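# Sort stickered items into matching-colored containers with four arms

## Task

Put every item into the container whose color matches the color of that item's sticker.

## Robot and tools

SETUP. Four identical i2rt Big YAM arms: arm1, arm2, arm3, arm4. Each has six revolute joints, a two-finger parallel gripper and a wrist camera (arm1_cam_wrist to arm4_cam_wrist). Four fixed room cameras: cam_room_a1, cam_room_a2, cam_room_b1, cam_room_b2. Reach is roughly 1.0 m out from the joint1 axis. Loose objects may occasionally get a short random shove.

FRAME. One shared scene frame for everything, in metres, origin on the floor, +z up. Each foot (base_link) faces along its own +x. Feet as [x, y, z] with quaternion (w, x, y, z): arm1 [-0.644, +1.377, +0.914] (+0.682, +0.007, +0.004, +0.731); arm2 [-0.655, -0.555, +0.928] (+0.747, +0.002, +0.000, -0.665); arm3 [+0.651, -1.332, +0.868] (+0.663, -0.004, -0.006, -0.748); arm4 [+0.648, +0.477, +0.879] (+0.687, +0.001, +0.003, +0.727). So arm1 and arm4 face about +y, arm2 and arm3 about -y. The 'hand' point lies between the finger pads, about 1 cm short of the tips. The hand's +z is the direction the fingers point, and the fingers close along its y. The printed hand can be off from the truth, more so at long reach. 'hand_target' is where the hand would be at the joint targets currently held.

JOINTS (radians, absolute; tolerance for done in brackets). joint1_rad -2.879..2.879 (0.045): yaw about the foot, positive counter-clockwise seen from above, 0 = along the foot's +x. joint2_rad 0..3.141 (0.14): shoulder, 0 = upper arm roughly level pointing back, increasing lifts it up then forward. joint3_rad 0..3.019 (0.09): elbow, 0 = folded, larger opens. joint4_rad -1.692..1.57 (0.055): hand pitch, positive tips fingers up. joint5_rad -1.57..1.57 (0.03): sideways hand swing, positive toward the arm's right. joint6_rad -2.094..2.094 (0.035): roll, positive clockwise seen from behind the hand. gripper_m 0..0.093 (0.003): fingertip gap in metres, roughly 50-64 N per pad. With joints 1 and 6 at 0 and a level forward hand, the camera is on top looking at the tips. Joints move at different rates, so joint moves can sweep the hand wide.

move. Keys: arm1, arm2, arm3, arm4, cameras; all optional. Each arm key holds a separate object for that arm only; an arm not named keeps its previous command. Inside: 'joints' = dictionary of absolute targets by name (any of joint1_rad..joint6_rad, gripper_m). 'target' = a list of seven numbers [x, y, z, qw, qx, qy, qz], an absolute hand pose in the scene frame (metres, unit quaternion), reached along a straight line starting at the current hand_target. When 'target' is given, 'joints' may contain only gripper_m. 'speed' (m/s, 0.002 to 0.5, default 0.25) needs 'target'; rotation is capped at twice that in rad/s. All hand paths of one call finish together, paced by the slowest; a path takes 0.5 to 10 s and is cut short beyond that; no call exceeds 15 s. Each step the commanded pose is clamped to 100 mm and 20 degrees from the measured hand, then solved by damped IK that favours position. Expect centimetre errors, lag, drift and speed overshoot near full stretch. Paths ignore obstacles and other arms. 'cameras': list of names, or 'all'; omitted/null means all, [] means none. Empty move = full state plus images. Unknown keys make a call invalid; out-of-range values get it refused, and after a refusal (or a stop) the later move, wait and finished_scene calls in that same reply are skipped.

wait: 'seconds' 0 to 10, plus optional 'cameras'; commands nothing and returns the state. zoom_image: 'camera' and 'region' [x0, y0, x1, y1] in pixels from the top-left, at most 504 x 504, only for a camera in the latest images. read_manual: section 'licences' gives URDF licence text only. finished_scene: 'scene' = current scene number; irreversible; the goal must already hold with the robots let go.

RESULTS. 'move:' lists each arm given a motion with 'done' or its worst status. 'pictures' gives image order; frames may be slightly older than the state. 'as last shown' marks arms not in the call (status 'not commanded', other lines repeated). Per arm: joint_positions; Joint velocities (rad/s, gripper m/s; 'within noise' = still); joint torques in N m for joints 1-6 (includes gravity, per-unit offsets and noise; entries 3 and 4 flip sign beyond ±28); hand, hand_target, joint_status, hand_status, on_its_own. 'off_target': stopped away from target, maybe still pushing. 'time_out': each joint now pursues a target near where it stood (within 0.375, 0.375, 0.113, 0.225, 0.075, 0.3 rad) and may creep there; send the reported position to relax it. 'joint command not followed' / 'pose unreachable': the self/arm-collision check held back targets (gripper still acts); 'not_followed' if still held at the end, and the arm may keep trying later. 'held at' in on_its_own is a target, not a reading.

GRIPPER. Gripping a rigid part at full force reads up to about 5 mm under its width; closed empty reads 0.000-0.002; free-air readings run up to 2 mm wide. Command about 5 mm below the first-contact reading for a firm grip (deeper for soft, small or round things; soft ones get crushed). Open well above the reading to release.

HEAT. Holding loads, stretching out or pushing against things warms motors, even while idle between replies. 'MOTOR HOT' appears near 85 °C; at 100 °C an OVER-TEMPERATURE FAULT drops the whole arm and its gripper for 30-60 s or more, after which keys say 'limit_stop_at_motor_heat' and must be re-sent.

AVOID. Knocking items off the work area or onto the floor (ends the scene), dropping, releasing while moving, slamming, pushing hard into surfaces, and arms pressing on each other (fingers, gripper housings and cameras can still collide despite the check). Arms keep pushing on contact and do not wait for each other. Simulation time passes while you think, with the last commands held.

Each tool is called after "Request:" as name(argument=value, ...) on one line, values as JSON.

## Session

Request:
move(arm1={"joints":{"joint1_rad":1.50,"joint2_rad":1.40,"joint3_rad":1.45,"joint4_rad":-1.13,"joint5_rad":0,"joint6_rad":0,"gripper_m":0.093}}, arm2={"joints":{"joint1_rad":-1.686,"joint2_rad":1.40,"joint3_rad":1.45,"joint4_rad":-1.13,"joint5_rad":0,"joint6_rad":0,"gripper_m":0.093}}, arm3={"joints":{"joint1_rad":1.69,"joint2_rad":1.40,"joint3_rad":1.45,"joint4_rad":-1.13,"joint5_rad":0,"joint6_rad":0,"gripper_m":0.093}}, arm4={"joints":{"joint1_rad":-1.627,"joint2_rad":1.40,"joint3_rad":1.45,"joint4_rad":-1.13,"joint5_rad":0,"joint6_rad":0,"gripper_m":0.093}}, cameras=["arm1_cam_wrist","arm2_cam_wrist","arm3_cam_wrist","arm4_cam_wrist"])

Scene clock: 2.17 s.
Joint torques (N m): arm1=[-2.32 -10.87 13.41 1.37 0.04 -0.02] | arm2=[1.03 -14.39 11.75 1.88 -0.02 -0.09] | arm3=[1.08 -14.92 10.66 1.06 0.09 -0.1] | arm4=[1.38 -15.5 10.26 1.05 0.08 0.16]
Motor temperatures (°C): arm1=[20 23 27 23 21 21 21] | arm2=[23 24 26 22 22 20 23] | arm3=[24 23 24 23 24 23 23] | arm4=[22 21 24 22 24 21 24]
Heat: arm1: hottest joint3_rad 27 °C; arm2: hottest joint3_rad 26 °C; arm3: hottest joint1_rad 24 °C; arm4: hottest joint3_rad 24 °C.
move: arm1 done; arm2 done; arm3 done; arm4 done
Joint velocities: within noise
arm1.joint_positions: joint1_rad=+1.506 joint2_rad=+1.418 joint3_rad=+1.428 joint4_rad=-1.137 joint5_rad=-0.002 joint6_rad=+0.008 gripper_m=+0.09306
arm1.joint_status: all done
arm1.hand: x=-1.1579 y=+1.3749 z=+1.2189 quat_wxyz=(+0.001, +0.974, -0.002, -0.228) (m; scene frame)
arm1.hand_target: x=-1.1604 y=+1.3780 z=+1.2397 quat_wxyz=(-0.001, +0.968, -0.001, -0.251) (m; scene frame)
arm1.hand_status: not commanded
arm2.joint_positions: joint1_rad=-1.691 joint2_rad=+1.406 joint3_rad=+1.447 joint4_rad=-1.135 joint5_rad=+0.000 joint6_rad=+0.014 gripper_m=+0.09310
arm2.joint_status: all done
arm2.hand: x=-1.1768 y=-0.5543 z=+1.2396 quat_wxyz=(+0.000, -0.972, +0.008, +0.235) (m; scene frame)
arm2.hand_target: x=-1.1775 y=-0.5568 z=+1.2445 quat_wxyz=(+0.001, -0.970, -0.001, +0.242) (m; scene frame)
arm2.hand_status: not commanded
arm3.joint_positions: joint1_rad=+1.689 joint2_rad=+1.413 joint3_rad=+1.437 joint4_rad=-1.133 joint5_rad=-0.001 joint6_rad=+0.006 gripper_m=+0.09306
arm3.joint_status: all done
arm3.hand: x=+1.1714 y=-1.3288 z=+1.1722 quat_wxyz=(-0.229, -0.002, -0.973, +0.006) (m; scene frame)
arm3.hand_target: x=+1.1724 y=-1.3285 z=+1.1853 quat_wxyz=(-0.243, +0.001, -0.970, +0.007) (m; scene frame)
arm3.hand_status: not commanded
arm4.joint_positions: joint1_rad=-1.632 joint2_rad=+1.417 joint3_rad=+1.433 joint4_rad=-1.137 joint5_rad=+0.000 joint6_rad=-0.013 gripper_m=+0.09311
arm4.joint_status: all done
arm4.hand: x=+1.1691 y=+0.4754 z=+1.1763 quat_wxyz=(-0.221, +0.004, -0.975, +0.004) (m; scene frame)
arm4.hand_target: x=+1.1712 y=+0.4781 z=+1.1941 quat_wxyz=(-0.241, +0.001, -0.971, +0.002) (m; scene frame)
arm4.hand_status: not commanded
pictures: arm1_cam_wrist, arm2_cam_wrist, arm3_cam_wrist, arm4_cam_wrist
Images, in order (width x height): arm1_cam_wrist 672x504, arm2_cam_wrist 672x504, arm3_cam_wrist 672x504, arm4_cam_wrist 672x504.

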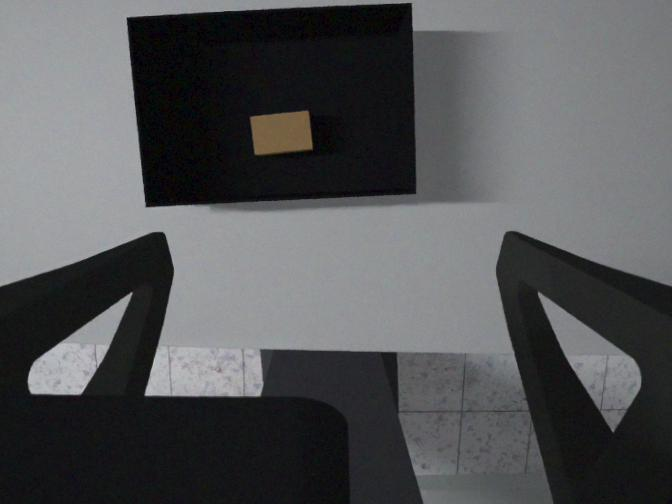

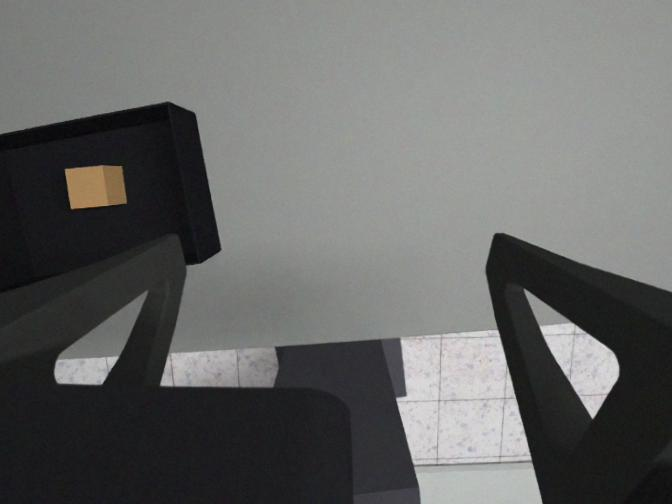

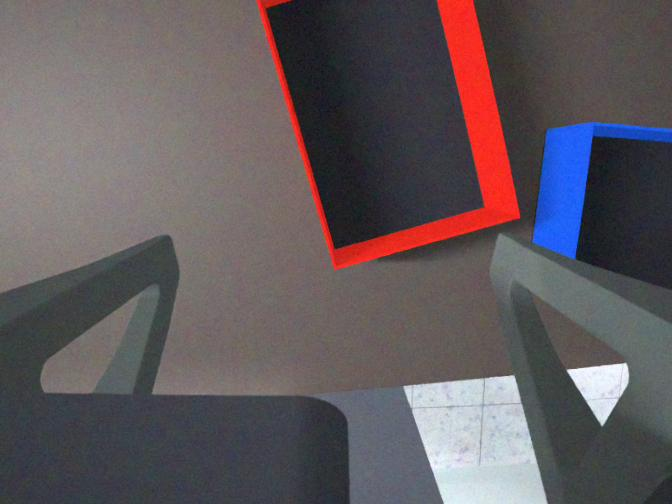

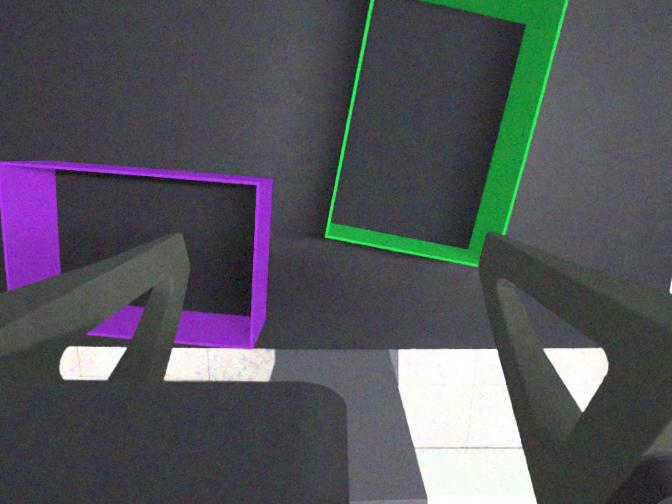

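Request:
move(arm1={"target":[-1.183,1.314,0.906,-0.0100,-0.9753,-0.0451,0.2162],"speed":0.4}, arm2={"target":[-1.141,-0.871,0.906,-0.0038,-0.9762,-0.0170,0.2164],"speed":0.4}, cameras=["arm1_cam_wrist","arm2_cam_wrist","cam_room_a1","cam_room_a2","cam_room_b1","cam_room_b2"])

Scene clock: 47.90 s.
Joint torques (N m): arm1=[-1.49 -12.92 8.77 1.68 0.08 0.11] | arm2=[-0.09 -18.49 11.78 1.94 0.41 0.21] | arm3=[1.2 -14.97 10.69 1.06 0.09 -0.1] | arm4=[1.38 -15.44 10.32 1.01 0.08 0.16]
Motor temperatures (°C): arm1=[20 24 33 23 21 21 21] | arm2=[23 25 30 22 22 20 23] | arm3=[24 23 29 23 24 23 23] | arm4=[22 23 31 22 24 21 24]
Heat: arm1: hottest joint3_rad 33 °C; arm2: hottest joint3_rad 30 °C; arm3: hottest joint3_rad 29 °C; arm4: hottest joint3_rad 31 °C.
move: arm1 off_target; arm2 off_target
Joint velocities: within noise
arm1.joint_positions: joint1_rad=+1.615 joint2_rad=+1.814 joint3_rad=+0.998 joint4_rad=-0.364 joint5_rad=+0.005 joint6_rad=+0.019 gripper_m=+0.09306
arm1.joint_status: not commanded
arm1.hand: x=-1.1751 y=+1.3187 z=+0.8983 quat_wxyz=(+0.009, +0.978, +0.046, -0.202) (m; scene frame)
arm1.hand_target: x=-1.1828 y=+1.3141 z=+0.9060 quat_wxyz=(+0.010, +0.975, +0.045, -0.216) (m; scene frame)
arm1.hand_status: off_target (0.012 m and 1.7 deg from the pose sent, 0.320 m and 5.6 deg at the start)
arm2.joint_positions: joint1_rad=-1.030 joint2_rad=+1.906 joint3_rad=+1.113 joint4_rad=-0.469 joint5_rad=+0.241 joint6_rad=+0.554 gripper_m=+0.09310
arm2.joint_status: not commanded
arm2.hand: x=-1.1171 y=-0.8596 z=+0.8903 quat_wxyz=(+0.012, -0.981, -0.033, +0.192) (m; scene frame)
arm2.hand_target: x=-1.1400 y=-0.8703 z=+0.9068 quat_wxyz=(-0.004, -0.976, -0.017, +0.216) (m; scene frame)
arm2.hand_status: off_target (0.031 m and 3.8 deg from the pose sent, 0.461 m and 3.7 deg at the start)
arm3, arm4: as last shown
pictures: arm1_cam_wrist, arm2_cam_wrist, cam_room_a1, cam_room_a2, cam_room_b1, cam_room_b2
Images, in order (width x height): arm1_cam_wrist 672x504, arm2_cam_wrist 672x504, cam_room_a1 672x504, cam_room_a2 672x504, cam_room_b1 672x504, cam_room_b2 672x504.

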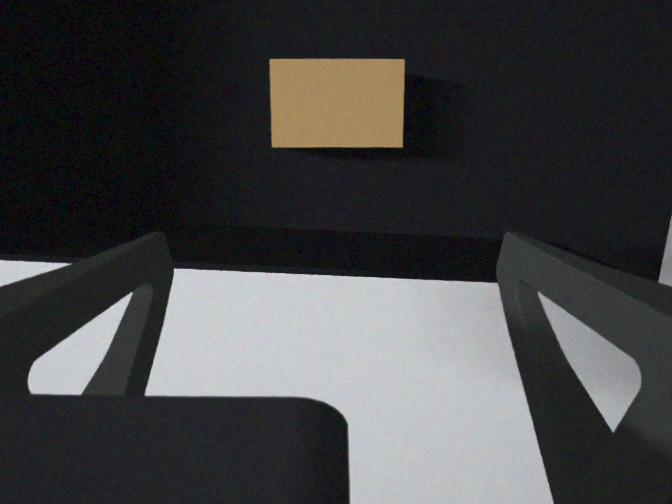

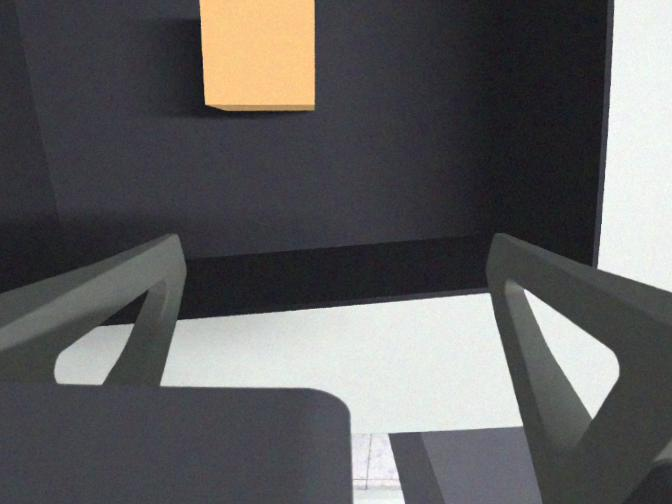

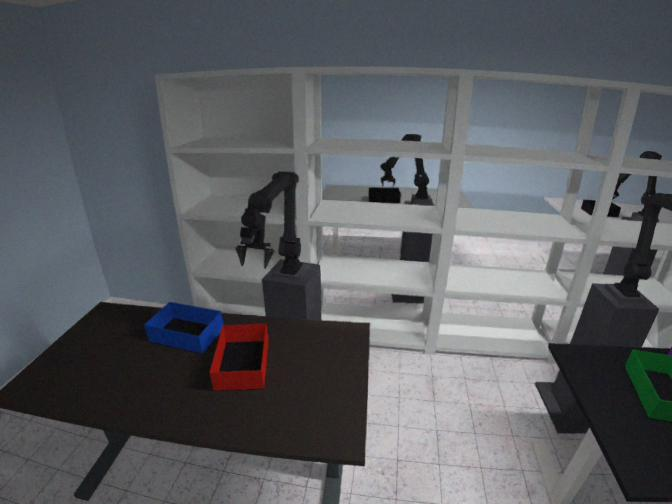

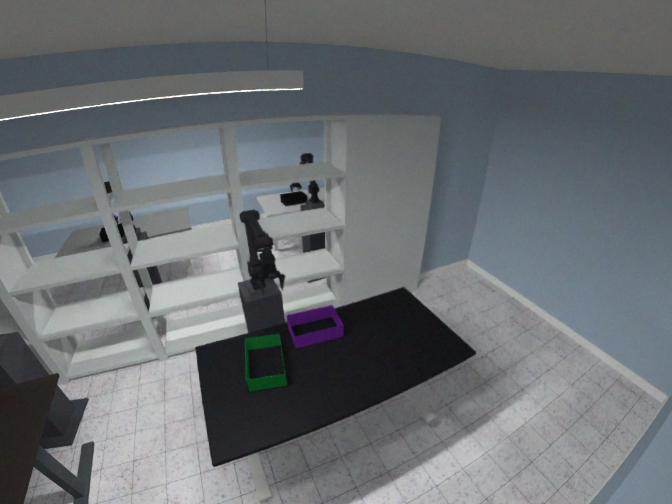

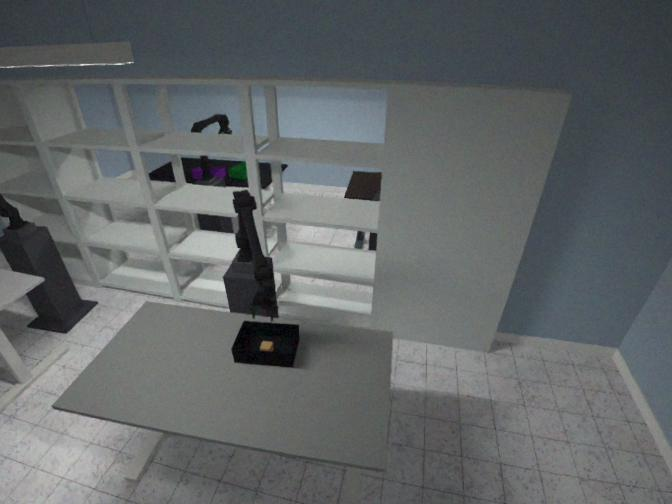

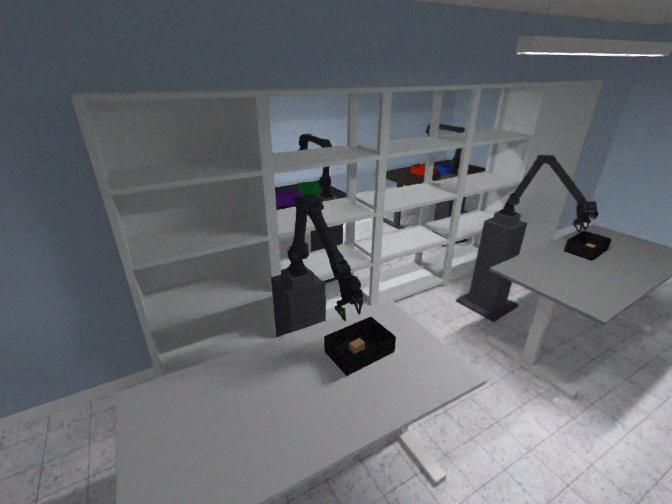

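Request:
move(arm1={"target":[-1.239,1.310,0.752,-0.0100,-0.9753,-0.0451,0.2162],"speed":0.2}, arm2={"target":[-1.213,-0.910,0.765,-0.0038,-0.9762,-0.0170,0.2164],"speed":0.2}, cameras=["arm1_cam_wrist","arm2_cam_wrist"])

Scene clock: 65.87 s.
Joint torques (N m): arm1=[-2.08 -15.33 8.73 1.65 0.06 0.01] | arm2=[-0.15 -20.48 10.81 1.92 0.11 0.03] | arm3=[1.26 -14.97 10.67 1.06 0.09 -0.11] | arm4=[1.08 -15.56 10.26 0.95 0.08 0.19]
Motor temperatures (°C): arm1=[20 24 32 23 21 21 21] | arm2=[23 26 32 22 22 20 23] | arm3=[24 24 30 23 24 23 23] | arm4=[22 23 33 22 24 21 24]
Heat: arm1: hottest joint3_rad 32 °C; arm2: hottest joint3_rad 32 °C; arm3: hottest joint3_rad 30 °C; arm4: hottest joint3_rad 33 °C.
move: arm1 off_target; arm2 off_target
Joint velocities: within noise
arm1.joint_positions: joint1_rad=+1.615 joint2_rad=+2.231 joint3_rad=+1.142 joint4_rad=-0.104 joint5_rad=+0.005 joint6_rad=+0.027 gripper_m=+0.09306
arm1.joint_status: not commanded
arm1.hand: x=-1.2182 y=+1.3143 z=+0.7437 quat_wxyz=(+0.009, +0.980, +0.042, -0.195) (m; scene frame)
arm1.hand_target: x=-1.2383 y=+1.3101 z=+0.7526 quat_wxyz=(+0.010, +0.975, +0.045, -0.216) (m; scene frame)
arm1.hand_status: off_target (0.023 m and 2.5 deg from the pose sent, 0.160 m and 1.7 deg at the start)
arm2.joint_positions: joint1_rad=-1.051 joint2_rad=+2.298 joint3_rad=+1.396 joint4_rad=-0.325 joint5_rad=+0.241 joint6_rad=+0.554 gripper_m=+0.09310
arm2.joint_status: not commanded
arm2.hand: x=-1.1957 y=-0.9036 z=+0.7677 quat_wxyz=(+0.004, -0.978, -0.020, +0.206) (m; scene frame)
arm2.hand_target: x=-1.2123 y=-0.9093 z=+0.7654 quat_wxyz=(-0.004, -0.976, -0.017, +0.216) (m; scene frame)
arm2.hand_status: off_target (0.019 m and 1.6 deg from the pose sent, 0.166 m and 3.8 deg at the start)
arm3, arm4: as last shown
pictures: arm1_cam_wrist, arm2_cam_wrist
Images, in order (width x height): arm1_cam_wrist 672x504, arm2_cam_wrist 672x504.

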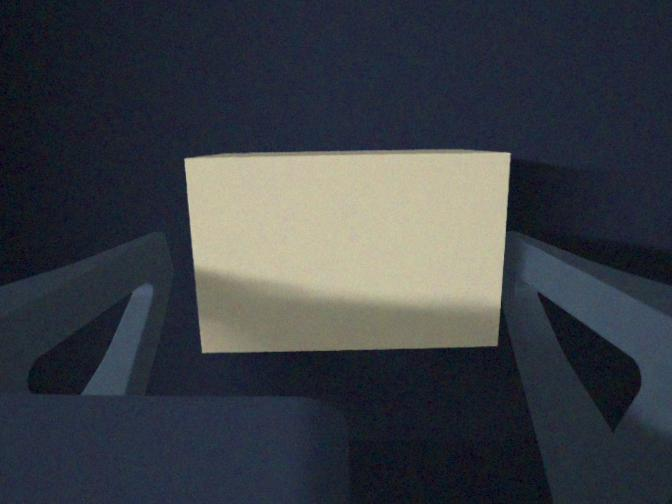

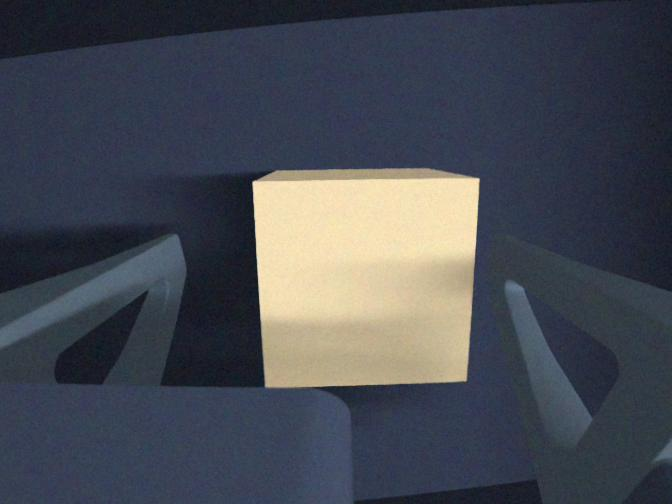

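Request:
move(arm1={"joints":{"gripper_m":0.056}}, arm2={"joints":{"gripper_m":0.035}}, cameras=[])

Request:
move(arm1={"target":[-1.17,1.315,0.94,-0.0100,-0.9753,-0.0451,0.2162],"speed":0.35}, arm2={"target":[-1.14,-0.86,0.94,-0.0038,-0.9762,-0.0170,0.2164],"speed":0.35}, cameras=["arm1_cam_wrist","arm2_cam_wrist","cam_room_b1","cam_room_b2"])

Request:
zoom_image(camera="cam_room_b1", region=[190, 230, 330, 370])

Request:
zoom_image(camera="cam_room_b2", region=[290, 240, 420, 370])

Scene clock: 72.37 s.
Joint torques (N m): arm1=[-2.02 -15.09 8.76 1.42 0.1 -0.02] | arm2=[0.03 -20.54 10.73 1.94 0.15 0.01] | arm3=[1.08 -14.97 10.66 1.05 0.09 -0.11] | arm4=[1.55 -15.5 10.37 1.16 0.1 0.17]
Motor temperatures (°C): arm1=[20 24 32 23 21 21 21] | arm2=[23 26 32 22 22 20 23] | arm3=[24 24 30 23 24 23 23] | arm4=[22 23 33 22 24 21 24]
Heat: arm1: hottest joint3_rad 32 °C; arm2: hottest joint3_rad 32 °C; arm3: hottest joint3_rad 30 °C; arm4: hottest joint3_rad 33 °C.
move: arm1 off_target; arm2 off_target
Joint velocities: within noise
arm1.joint_positions: joint1_rad=+1.615 joint2_rad=+2.231 joint3_rad=+1.142 joint4_rad=-0.103 joint5_rad=+0.005 joint6_rad=+0.027 gripper_m=+0.06881
arm1.joint_status: gripper_m off_target (ended at +0.06884, target +0.05600)
arm1.hand: x=-1.2183 y=+1.3144 z=+0.7438 quat_wxyz=(+0.009, +0.980, +0.042, -0.195) (m; scene frame)
arm1.hand_target: x=-1.2383 y=+1.3101 z=+0.7526 quat_wxyz=(+0.010, +0.975, +0.045, -0.216) (m; scene frame)
arm1.hand_status: not commanded
arm2.joint_positions: joint1_rad=-1.051 joint2_rad=+2.298 joint3_rad=+1.397 joint4_rad=-0.325 joint5_rad=+0.240 joint6_rad=+0.554 gripper_m=+0.05307
arm2.joint_status: gripper_m off_target (ended at +0.05309, target +0.03500)
arm2.hand: x=-1.1960 y=-0.9041 z=+0.7679 quat_wxyz=(+0.003, -0.978, -0.020, +0.206) (m; scene frame)
arm2.hand_target: x=-1.2124 y=-0.9094 z=+0.7655 quat_wxyz=(-0.004, -0.976, -0.017, +0.217) (m; scene frame)
arm2.hand_status: not commanded
arm3, arm4: as last shown
pictures: none
No camera images: "cameras" was empty.

Scene clock: 73.73 s.
Joint torques (N m): arm1=[-1.49 -10.81 9.05 0.88 0.12 0] | arm2=[0.21 -16.56 8.61 1.09 0.21 0.06] | arm3=[1.2 -15.09 10.69 1.05 0.09 -0.11] | arm4=[1.08 -15.62 10.24 0.94 0.07 0.18]
Motor temperatures (°C): arm1=[20 24 32 23 21 21 21] | arm2=[23 26 31 22 22 20 23] | arm3=[24 24 30 23 24 23 23] | arm4=[22 23 33 22 24 21 24]
Heat: arm1: hottest joint3_rad 32 °C; arm2: hottest joint3_rad 31 °C; arm3: hottest joint3_rad 30 °C; arm4: hottest joint3_rad 33 °C.
move: arm1 done; arm2 off_target
Joint velocities: within noise
arm1.joint_positions: joint1_rad=+1.615 joint2_rad=+1.704 joint3_rad=+0.988 joint4_rad=-0.419 joint5_rad=+0.006 joint6_rad=+0.027 gripper_m=+0.06881
arm1.joint_status: not commanded
arm1.hand: x=-1.1716 y=+1.3190 z=+0.9453 quat_wxyz=(+0.011, +0.974, +0.041, -0.224) (m; scene frame)
arm1.hand_target: x=-1.1700 y=+1.3151 z=+0.9402 quat_wxyz=(+0.010, +0.975, +0.045, -0.216) (m; scene frame)
arm1.hand_status: done (0.007 m and 1.0 deg from the pose sent, 0.202 m and 2.5 deg at the start)
arm2.joint_positions: joint1_rad=-1.051 joint2_rad=+1.814 joint3_rad=+1.164 joint4_rad=-0.511 joint5_rad=+0.240 joint6_rad=+0.554 gripper_m=+0.05306
arm2.joint_status: not commanded
arm2.hand: x=-1.1450 y=-0.8667 z=+0.9558 quat_wxyz=(-0.015, -0.972, -0.016, +0.232) (m; scene frame)
arm2.hand_target: x=-1.1397 y=-0.8598 z=+0.9402 quat_wxyz=(-0.004, -0.976, -0.017, +0.216) (m; scene frame)
arm2.hand_status: off_target (0.018 m and 2.2 deg from the pose sent, 0.186 m and 1.5 deg at the start)
arm3, arm4: as last shown
pictures: arm1_cam_wrist, arm2_cam_wrist, cam_room_b1, cam_room_b2
Images, in order (width x height): arm1_cam_wrist 672x504, arm2_cam_wrist 672x504, cam_room_b1 672x504, cam_room_b2 672x504.

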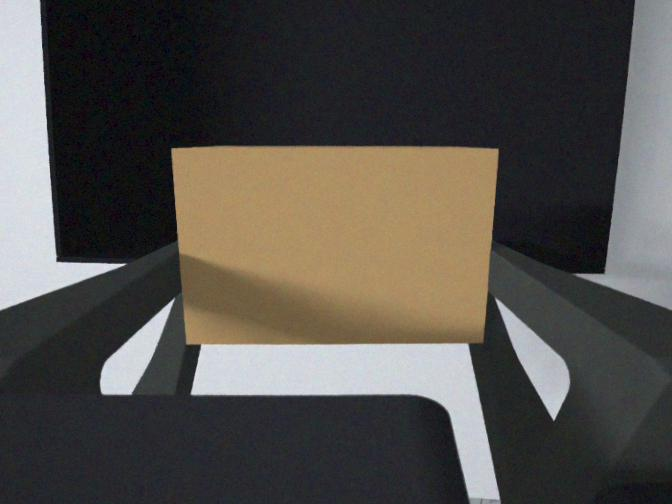

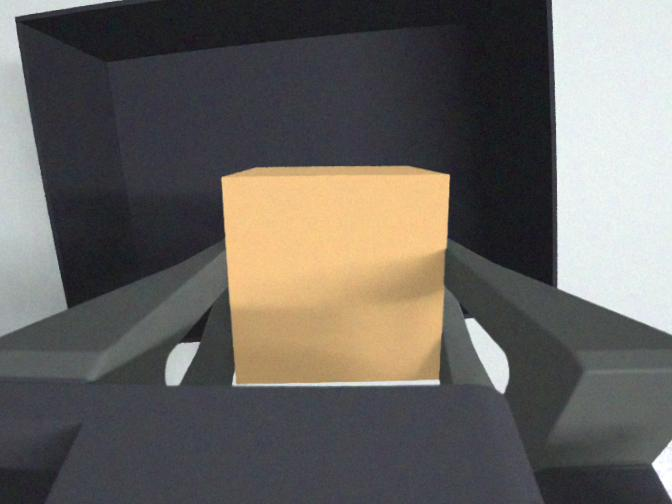

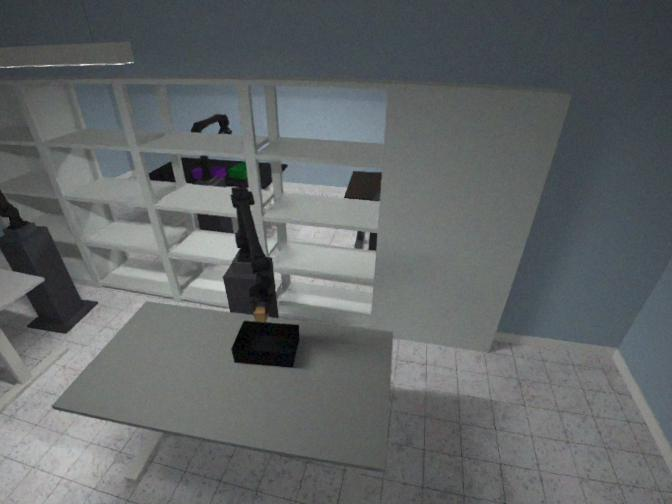

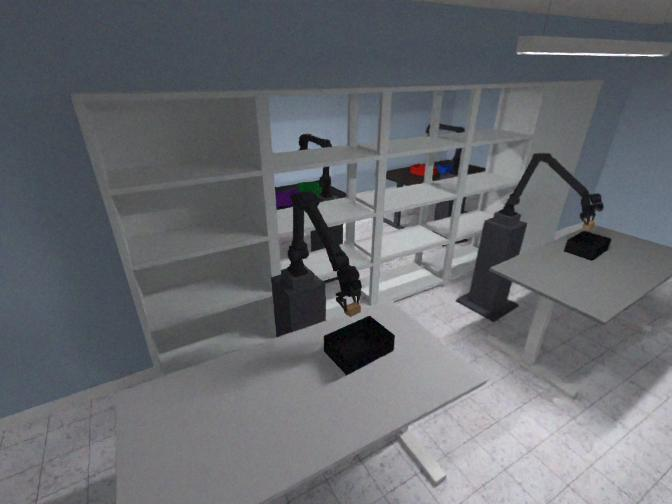

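Scaled by 3.600.

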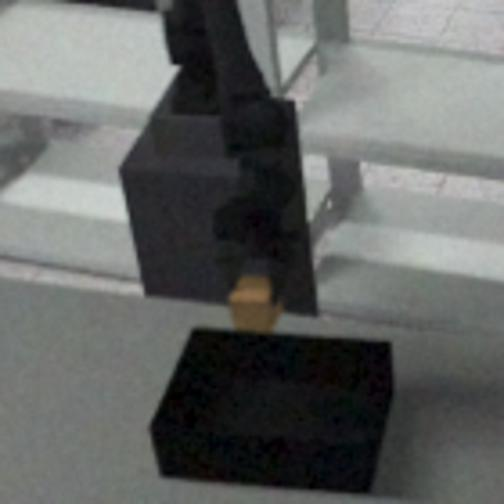

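Scaled by 3.877.

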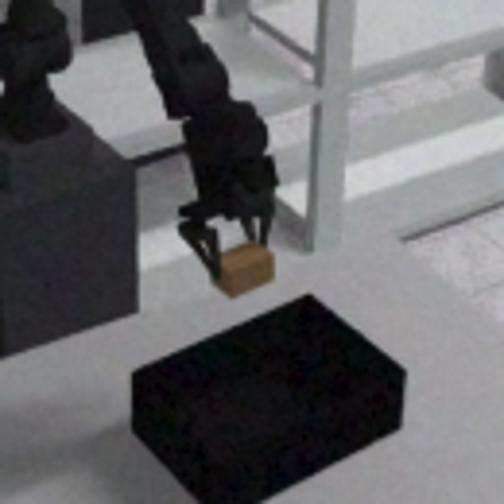

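Request:
move(arm1={"joints":{"joint4_rad":0.75,"joint2_rad":1.4}}, arm2={"joints":{"joint4_rad":0.75,"joint2_rad":1.4}}, arm3={"joints":{"joint1_rad":-1.991,"joint2_rad":0.8,"joint3_rad":0.8,"joint4_rad":-1.134}}, arm4={"joints":{"joint1_rad":0.906,"joint2_rad":0.8,"joint3_rad":0.8,"joint4_rad":-1.134}}, cameras=["cam_room_b1","cam_room_b2"])

Request:
zoom_image(camera="cam_room_b1", region=[190, 180, 330, 320])

Request:
zoom_image(camera="cam_room_b2", region=[290, 180, 420, 310])

Scene clock: 85.73 s.
Joint torques (N m): arm1=[-1.08 -7.65 13.16 2.32 0.11 0.03] | arm2=[0.44 -11.99 12.6 3.07 -0.17 0.01] | arm3=[0.73 -3.72 9.4 0.77 -0.01 -0.09] | arm4=[0.73 -4.07 9.61 0.73 0.13 0.18]
Motor temperatures (°C): arm1=[20 25 32 23 21 21 22] | arm2=[23 26 31 22 22 20 23] | arm3=[24 24 30 23 24 23 23] | arm4=[22 23 34 22 24 21 24]
Heat: arm1: hottest joint3_rad 32 °C; arm2: hottest joint3_rad 31 °C; arm3: hottest joint3_rad 30 °C; arm4: hottest joint3_rad 34 °C.
move: arm1 done; arm2 done; arm3 done; arm4 done
Joint velocities: within noise
arm1.joint_positions: joint1_rad=+1.615 joint2_rad=+1.389 joint3_rad=+0.970 joint4_rad=+0.728 joint5_rad=+0.006 joint6_rad=+0.027 gripper_m=+0.06881
arm1.joint_status: all done
arm1.hand: x=-1.2367 y=+1.3098 z=+1.3576 quat_wxyz=(+0.054, +0.583, +0.024, -0.810) (m; scene frame)
arm1.hand_target: x=-1.2393 y=+1.3047 z=+1.3688 quat_wxyz=(+0.057, +0.570, +0.025, -0.819) (m; scene frame)
arm1.hand_status: not commanded
arm2.joint_positions: joint1_rad=-1.051 joint2_rad=+1.381 joint3_rad=+1.144 joint4_rad=+0.727 joint5_rad=+0.240 joint6_rad=+0.554 gripper_m=+0.05305
arm2.joint_status: all done
arm2.hand: x=-1.1638 y=-0.8815 z=+1.4651 quat_wxyz=(-0.426, -0.516, +0.080, +0.739) (m; scene frame)
arm2.hand_target: x=-1.1690 y=-0.8823 z=+1.4661 quat_wxyz=(-0.427, -0.509, +0.082, +0.743) (m; scene frame)
arm2.hand_status: not commanded
arm3.joint_positions: joint1_rad=-1.982 joint2_rad=+0.803 joint3_rad=+0.802 joint4_rad=-1.133 joint5_rad=+0.001 joint6_rad=+0.005 gripper_m=+0.09306
arm3.joint_status: all done
arm3.hand: x=+0.3979 y=-1.1792 z=+1.0919 quat_wxyz=(+0.050, -0.942, +0.260, +0.207) (m; scene frame)
arm3.hand_target: x=+0.4002 y=-1.1773 z=+1.0918 quat_wxyz=(+0.052, -0.941, +0.263, +0.206) (m; scene frame)
arm3.hand_status: not commanded
arm4.joint_positions: joint1_rad=+0.904 joint2_rad=+0.804 joint3_rad=+0.794 joint4_rad=-1.135 joint5_rad=-0.002 joint6_rad=-0.012 gripper_m=+0.09311
arm4.joint_status: all done
arm4.hand: x=+0.4102 y=+0.6453 z=+1.1022 quat_wxyz=(-0.061, +0.934, -0.289, -0.203) (m; scene frame)
arm4.hand_target: x=+0.4090 y=+0.6458 z=+1.1065 quat_wxyz=(-0.063, +0.931, -0.293, -0.208) (m; scene frame)
arm4.hand_status: not commanded
pictures: cam_room_b1, cam_room_b2
Images, in order (width x height): cam_room_b1 672x504, cam_room_b2 672x504.

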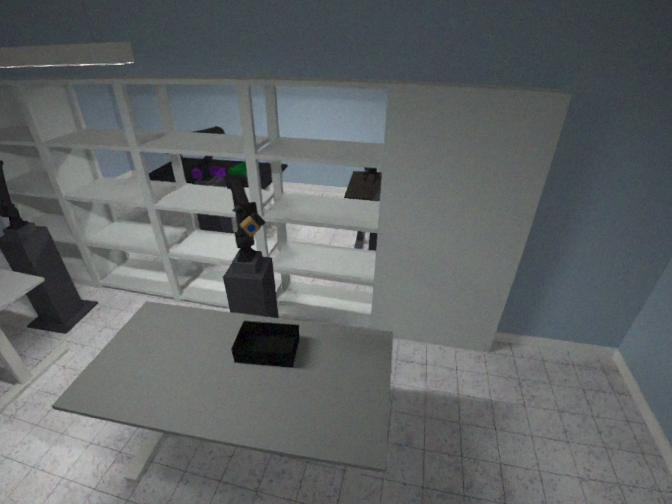

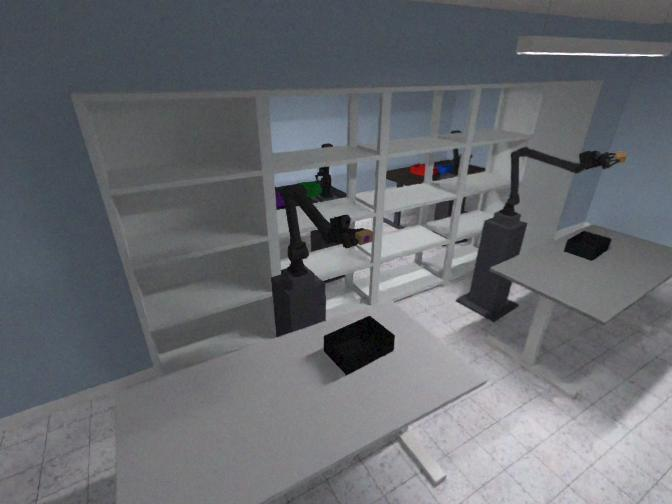

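Scaled by 3.600.

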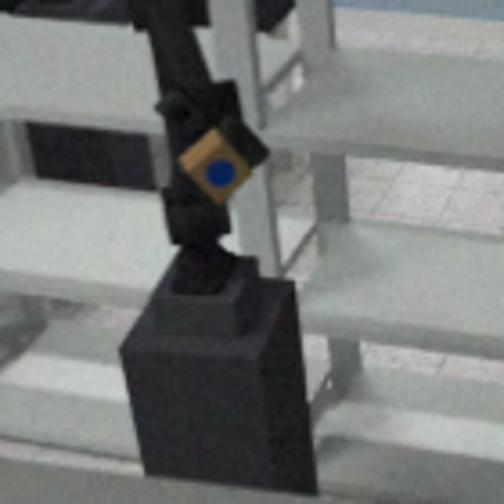

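Scaled by 3.877.

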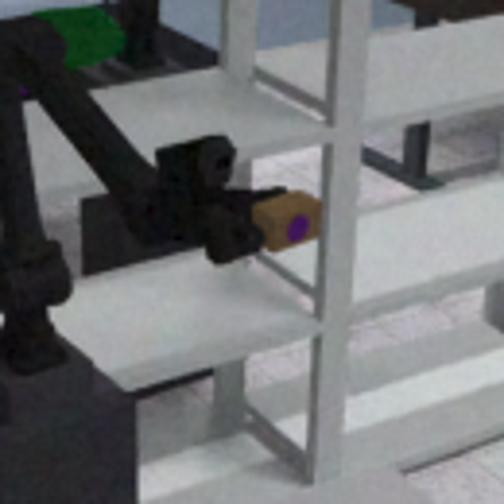

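Request:
move(arm1={"joints":{"joint1_rad":-2.24,"joint2_rad":0.8,"joint3_rad":0.8,"joint4_rad":-1.134,"joint5_rad":0,"joint6_rad":0}}, arm2={"joints":{"joint1_rad":0.925,"joint2_rad":0.8,"joint3_rad":0.8,"joint4_rad":-1.134,"joint5_rad":0,"joint6_rad":0}}, cameras=[])

Request:
move(arm1={"target":[-0.01,0.94,1.11,0.2065,0.2919,0.9316,-0.0647],"speed":0.4}, arm2={"target":[-0.01,-0.94,1.12,0.2088,0.256,0.9422,-0.0567],"speed":0.4}, cameras=[])

Request:
move(arm1={"target":[-0.01,0.93,1.045,0.2065,0.2919,0.9316,-0.0647],"speed":0.2}, arm2={"target":[-0.01,-0.94,1.06,0.2088,0.256,0.9422,-0.0567],"speed":0.2}, cameras=["arm1_cam_wrist","arm2_cam_wrist"])

Scene clock: 96.20 s.
Joint torques (N m): arm1=[-2.78 -0.85 12.92 0.75 -0.06 -0.02] | arm2=[0.97 -3.9 10.99 1.17 0.05 -0.08] | arm3=[0.62 -3.9 9.39 0.85 -0.01 -0.11] | arm4=[0.79 -3.43 9.52 0.79 0.12 0.17]
Motor temperatures (°C): arm1=[20 24 32 23 21 21 22] | arm2=[23 26 31 22 22 20 24] | arm3=[24 24 30 23 24 23 23] | arm4=[22 23 33 22 24 21 24]
Heat: arm1: hottest joint3_rad 32 °C; arm2: hottest joint3_rad 31 °C; arm3: hottest joint3_rad 30 °C; arm4: hottest joint3_rad 33 °C.
move: arm1 done; arm2 done
Joint velocities: within noise
arm1.joint_positions: joint1_rad=-2.235 joint2_rad=+0.802 joint3_rad=+0.781 joint4_rad=-1.126 joint5_rad=+0.002 joint6_rad=+0.007 gripper_m=+0.06886
arm1.joint_status: all done
arm1.hand: x=-0.4003 y=+1.2132 z=+1.1277 quat_wxyz=(-0.193, -0.290, -0.935, +0.063) (m; scene frame)
arm1.hand_target: x=-0.3989 y=+1.2110 z=+1.1365 quat_wxyz=(-0.199, -0.288, -0.934, +0.065) (m; scene frame)
arm1.hand_status: not commanded
arm2.joint_positions: joint1_rad=+0.922 joint2_rad=+0.797 joint3_rad=+0.806 joint4_rad=-1.122 joint5_rad=-0.001 joint6_rad=+0.014 gripper_m=+0.05301
arm2.joint_status: all done
arm2.hand: x=-0.4003 y=-0.7064 z=+1.1598 quat_wxyz=(-0.220, -0.263, -0.938, +0.056) (m; scene frame)
arm2.hand_target: x=-0.4031 y=-0.7041 z=+1.1547 quat_wxyz=(-0.209, -0.256, -0.942, +0.055) (m; scene frame)
arm2.hand_status: not commanded
arm3, arm4: as last shown
pictures: none
No camera images: "cameras" was empty.

Scene clock: 98.37 s.
Joint torques (N m): arm1=[-2.9 -20.01 17.51 0.72 -0.07 0.03] | arm2=[0.73 -22.42 16.9 1.07 0.11 -0.08] | arm3=[0.67 -3.84 9.42 0.84 -0.01 -0.11] | arm4=[0.97 -3.72 9.37 0.8 0.11 0.16]
Motor temperatures (°C): arm1=[20 24 33 23 21 21 22] | arm2=[23 26 32 22 22 20 24] | arm3=[24 24 30 23 24 23 23] | arm4=[22 23 33 22 24 21 24]
Heat: arm1: hottest joint3_rad 33 °C; arm2: hottest joint3_rad 32 °C; arm3: hottest joint3_rad 30 °C; arm4: hottest joint3_rad 33 °C.
move: arm1 off_target; arm2 off_target
Joint velocities: within noise
arm1.joint_positions: joint1_rad=-2.235 joint2_rad=+2.114 joint3_rad=+2.069 joint4_rad=-1.133 joint5_rad=-0.004 joint6_rad=+0.007 gripper_m=+0.06886
arm1.joint_status: not commanded
arm1.hand: x=-0.0190 y=+0.9555 z=+1.0787 quat_wxyz=(-0.180, -0.290, -0.938, +0.056) (m; scene frame)
arm1.hand_target: x=-0.0118 y=+0.9411 z=+1.1102 quat_wxyz=(-0.207, -0.292, -0.931, +0.065) (m; scene frame)
arm1.hand_status: off_target (0.036 m and 3.3 deg from the pose sent, 0.477 m and 1.6 deg at the start)
arm2.joint_positions: joint1_rad=+0.922 joint2_rad=+2.053 joint3_rad=+1.968 joint4_rad=-1.082 joint5_rad=-0.001 joint6_rad=+0.008 gripper_m=+0.05301
arm2.joint_status: not commanded
arm2.hand: x=-0.0222 y=-0.9286 z=+1.1040 quat_wxyz=(-0.194, -0.262, -0.944, +0.049) (m; scene frame)
arm2.hand_target: x=-0.0112 y=-0.9394 z=+1.1200 quat_wxyz=(-0.210, -0.256, -0.942, +0.057) (m; scene frame)
arm2.hand_status: off_target (0.023 m and 2.0 deg from the pose sent, 0.457 m and 1.6 deg at the start)
arm3, arm4: as last shown
pictures: none
No camera images: "cameras" was empty.

Scene clock: 99.67 s.
Joint torques (N m): arm1=[-2.61 -19.96 11.95 1.61 -0.05 -0.06] | arm2=[0.44 -22.12 10.86 2.39 0.09 -0.08] | arm3=[0.56 -3.96 9.43 0.81 -0.02 -0.1] | arm4=[0.67 -3.25 9.48 0.84 0.14 0.15]
Motor temperatures (°C): arm1=[20 24 33 23 21 21 22] | arm2=[23 26 32 22 22 20 24] | arm3=[24 24 30 23 24 23 23] | arm4=[22 23 33 22 24 21 24]
Heat: arm1: hottest joint3_rad 33 °C; arm2: hottest joint3_rad 32 °C; arm3: hottest joint3_rad 30 °C; arm4: hottest joint3_rad 33 °C.
move: arm1 done; arm2 off_target
Joint velocities: within noise
arm1.joint_positions: joint1_rad=-2.248 joint2_rad=+2.152 joint3_rad=+2.027 joint4_rad=-1.017 joint5_rad=-0.009 joint6_rad=+0.001 gripper_m=+0.06886
arm1.joint_status: not commanded
arm1.hand: x=-0.0110 y=+0.9392 z=+1.0415 quat_wxyz=(-0.197, -0.292, -0.934, +0.060) (m; scene frame)
arm1.hand_target: x=-0.0102 y=+0.9300 z=+1.0453 quat_wxyz=(-0.207, -0.292, -0.932, +0.065) (m; scene frame)
arm1.hand_status: done (0.010 m and 1.3 deg from the pose sent, 0.043 m and 3.3 deg at the start)
arm2.joint_positions: joint1_rad=+0.922 joint2_rad=+2.071 joint3_rad=+1.922 joint4_rad=-0.973 joint5_rad=-0.001 joint6_rad=+0.008 gripper_m=+0.05301
arm2.joint_status: not commanded
arm2.hand: x=-0.0113 y=-0.9349 z=+1.0802 quat_wxyz=(-0.216, -0.260, -0.940, +0.055) (m; scene frame)
arm2.hand_target: x=-0.0107 y=-0.9397 z=+1.0601 quat_wxyz=(-0.209, -0.256, -0.942, +0.057) (m; scene frame)
arm2.hand_status: off_target (0.021 m and 1.0 deg from the pose sent, 0.047 m and 2.0 deg at the start)
arm3, arm4: as last shown
pictures: arm1_cam_wrist, arm2_cam_wrist
Images, in order (width x height): arm1_cam_wrist 672x504, arm2_cam_wrist 672x504.

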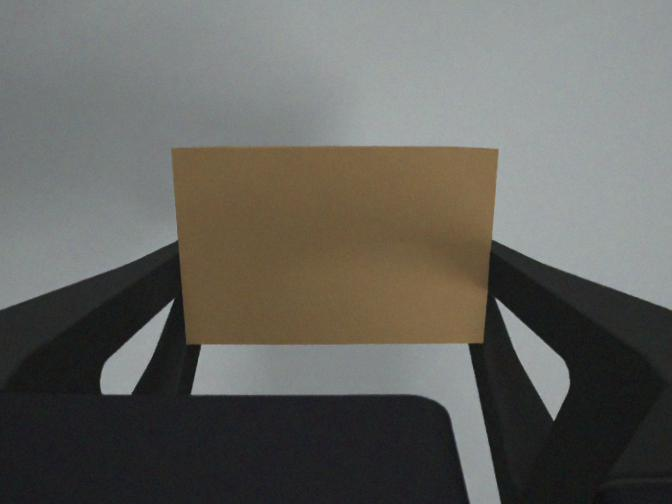

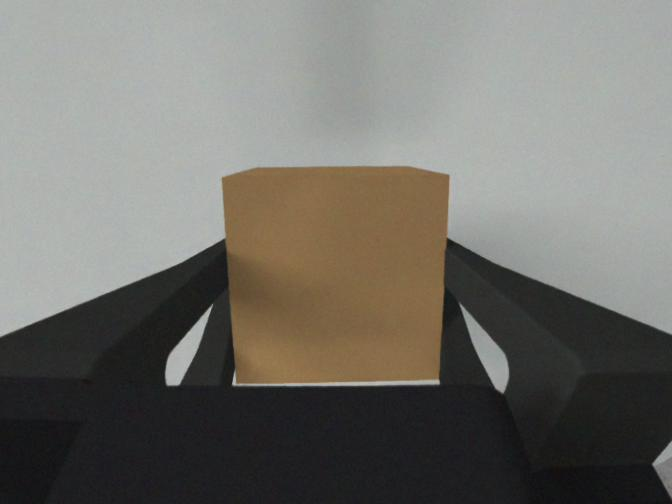

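Request:
move(arm1={"target":[-0.01,0.93,1.012,0.2065,0.2919,0.9316,-0.0647],"speed":0.1}, arm2={"target":[-0.01,-0.94,1.014,0.2088,0.256,0.9422,-0.0567],"speed":0.14}, cameras=["arm1_cam_wrist","arm2_cam_wrist"])

Scene clock: 103.90 s.
Joint torques (N m): arm1=[-3.25 -19.19 11.43 1.7 -0.04 -0.06] | arm2=[0.44 -21.6 10.54 2.29 0.04 -0.05] | arm3=[0.62 -3.66 9.42 0.81 -0.01 -0.11] | arm4=[0.67 -3.43 9.47 0.83 0.14 0.16]
Motor temperatures (°C): arm1=[20 25 33 23 21 21 22] | arm2=[23 26 32 22 22 20 24] | arm3=[24 24 30 23 24 23 23] | arm4=[22 23 33 22 24 21 24]
Heat: arm1: hottest joint3_rad 33 °C; arm2: hottest joint3_rad 32 °C; arm3: hottest joint3_rad 30 °C; arm4: hottest joint3_rad 33 °C.
move: arm1 done; arm2 off_target
Joint velocities: within noise
arm1.joint_positions: joint1_rad=-2.248 joint2_rad=+2.161 joint3_rad=+1.974 joint4_rad=-0.943 joint5_rad=-0.009 joint6_rad=+0.001 gripper_m=+0.06886
arm1.joint_status: not commanded
arm1.hand: x=-0.0102 y=+0.9385 z=+1.0167 quat_wxyz=(-0.202, -0.292, -0.933, +0.062) (m; scene frame)
arm1.hand_target: x=-0.0103 y=+0.9301 z=+1.0120 quat_wxyz=(-0.206, -0.292, -0.932, +0.065) (m; scene frame)
arm1.hand_status: done (0.010 m and 0.6 deg from the pose sent, 0.031 m and 1.3 deg at the start)
arm2.joint_positions: joint1_rad=+0.922 joint2_rad=+2.095 joint3_rad=+1.851 joint4_rad=-0.867 joint5_rad=-0.001 joint6_rad=+0.005 gripper_m=+0.05301
arm2.joint_status: not commanded
arm2.hand: x=-0.0091 y=-0.9362 z=+1.0401 quat_wxyz=(-0.221, -0.259, -0.939, +0.057) (m; scene frame)
arm2.hand_target: x=-0.0108 y=-0.9395 z=+1.0144 quat_wxyz=(-0.209, -0.256, -0.942, +0.057) (m; scene frame)
arm2.hand_status: off_target (0.026 m and 1.5 deg from the pose sent, 0.066 m and 1.0 deg at the start)
arm3, arm4: as last shown
pictures: arm1_cam_wrist, arm2_cam_wrist
Images, in order (width x height): arm1_cam_wrist 672x504, arm2_cam_wrist 672x504.

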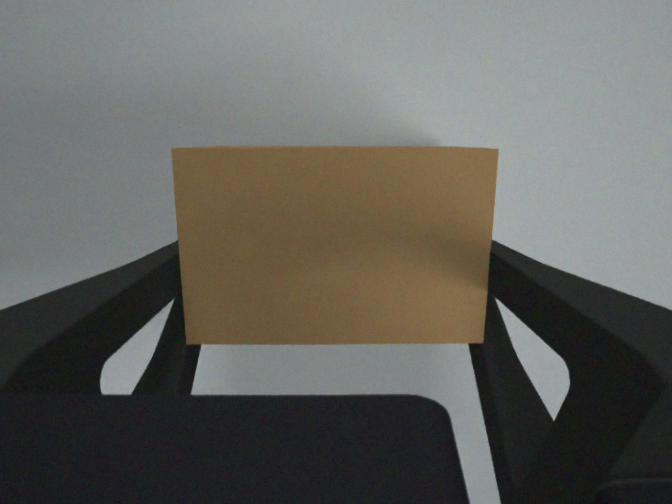

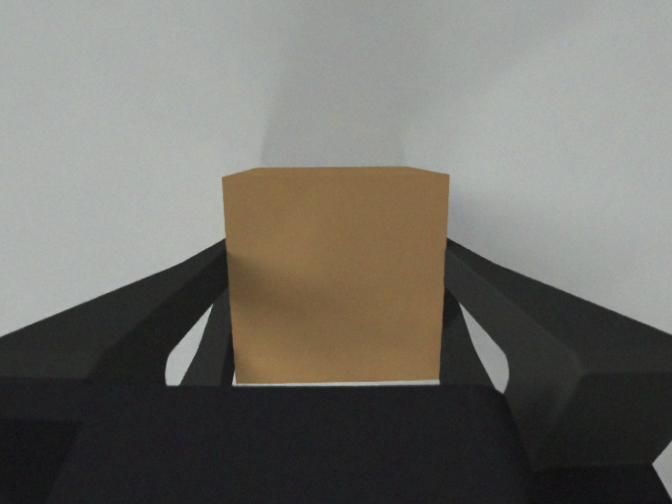

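Request:
move(arm1={"target":[-0.01,0.93,1.000,0.2065,0.2919,0.9316,-0.0647],"speed":0.06}, arm2={"target":[-0.01,-0.94,1.001,0.2088,0.256,0.9422,-0.0567],"speed":0.06}, cameras=[])

Scene clock: 108.87 s.
Joint torques (N m): arm1=[-2.96 -18.96 10.43 1.7 0.01 -0.01] | arm2=[0.38 -20.84 9.4 2.51 0.04 -0.05] | arm3=[0.79 -3.78 9.43 0.8 -0.01 -0.1] | arm4=[1.14 -3.55 9.46 0.77 0.16 0.15]
Motor temperatures (°C): arm1=[20 25 33 23 21 21 22] | arm2=[23 26 32 22 22 20 24] | arm3=[24 24 30 23 24 23 23] | arm4=[22 23 33 22 24 21 24]
Heat: arm1: hottest joint3_rad 33 °C; arm2: hottest joint3_rad 32 °C; arm3: hottest joint3_rad 30 °C; arm4: hottest joint3_rad 33 °C.
move: arm1 off_target; arm2 off_target
Joint velocities: within noise
arm1.joint_positions: joint1_rad=-2.248 joint2_rad=+2.161 joint3_rad=+1.964 joint4_rad=-0.917 joint5_rad=-0.009 joint6_rad=+0.001 gripper_m=+0.06886
arm1.joint_status: not commanded
arm1.hand: x=-0.0077 y=+0.9367 z=+1.0151 quat_wxyz=(-0.210, -0.291, -0.931, +0.065) (m; scene frame)
arm1.hand_target: x=-0.0104 y=+0.9302 z=+1.0001 quat_wxyz=(-0.206, -0.292, -0.932, +0.065) (m; scene frame)
arm1.hand_status: off_target (0.017 m and 0.4 deg from the pose sent, 0.019 m and 0.6 deg at the start)
arm2.joint_positions: joint1_rad=+0.922 joint2_rad=+2.095 joint3_rad=+1.845 joint4_rad=-0.843 joint5_rad=-0.001 joint6_rad=+0.005 gripper_m=+0.05301
arm2.joint_status: not commanded
arm2.hand: x=-0.0061 y=-0.9380 z=+1.0400 quat_wxyz=(-0.229, -0.258, -0.937, +0.060) (m; scene frame)
arm2.hand_target: x=-0.0114 y=-0.9391 z=+1.0019 quat_wxyz=(-0.209, -0.256, -0.942, +0.057) (m; scene frame)
arm2.hand_status: off_target (0.039 m and 2.5 deg from the pose sent, 0.039 m and 1.4 deg at the start)
arm3, arm4: as last shown
pictures: none
No camera images: "cameras" was empty.


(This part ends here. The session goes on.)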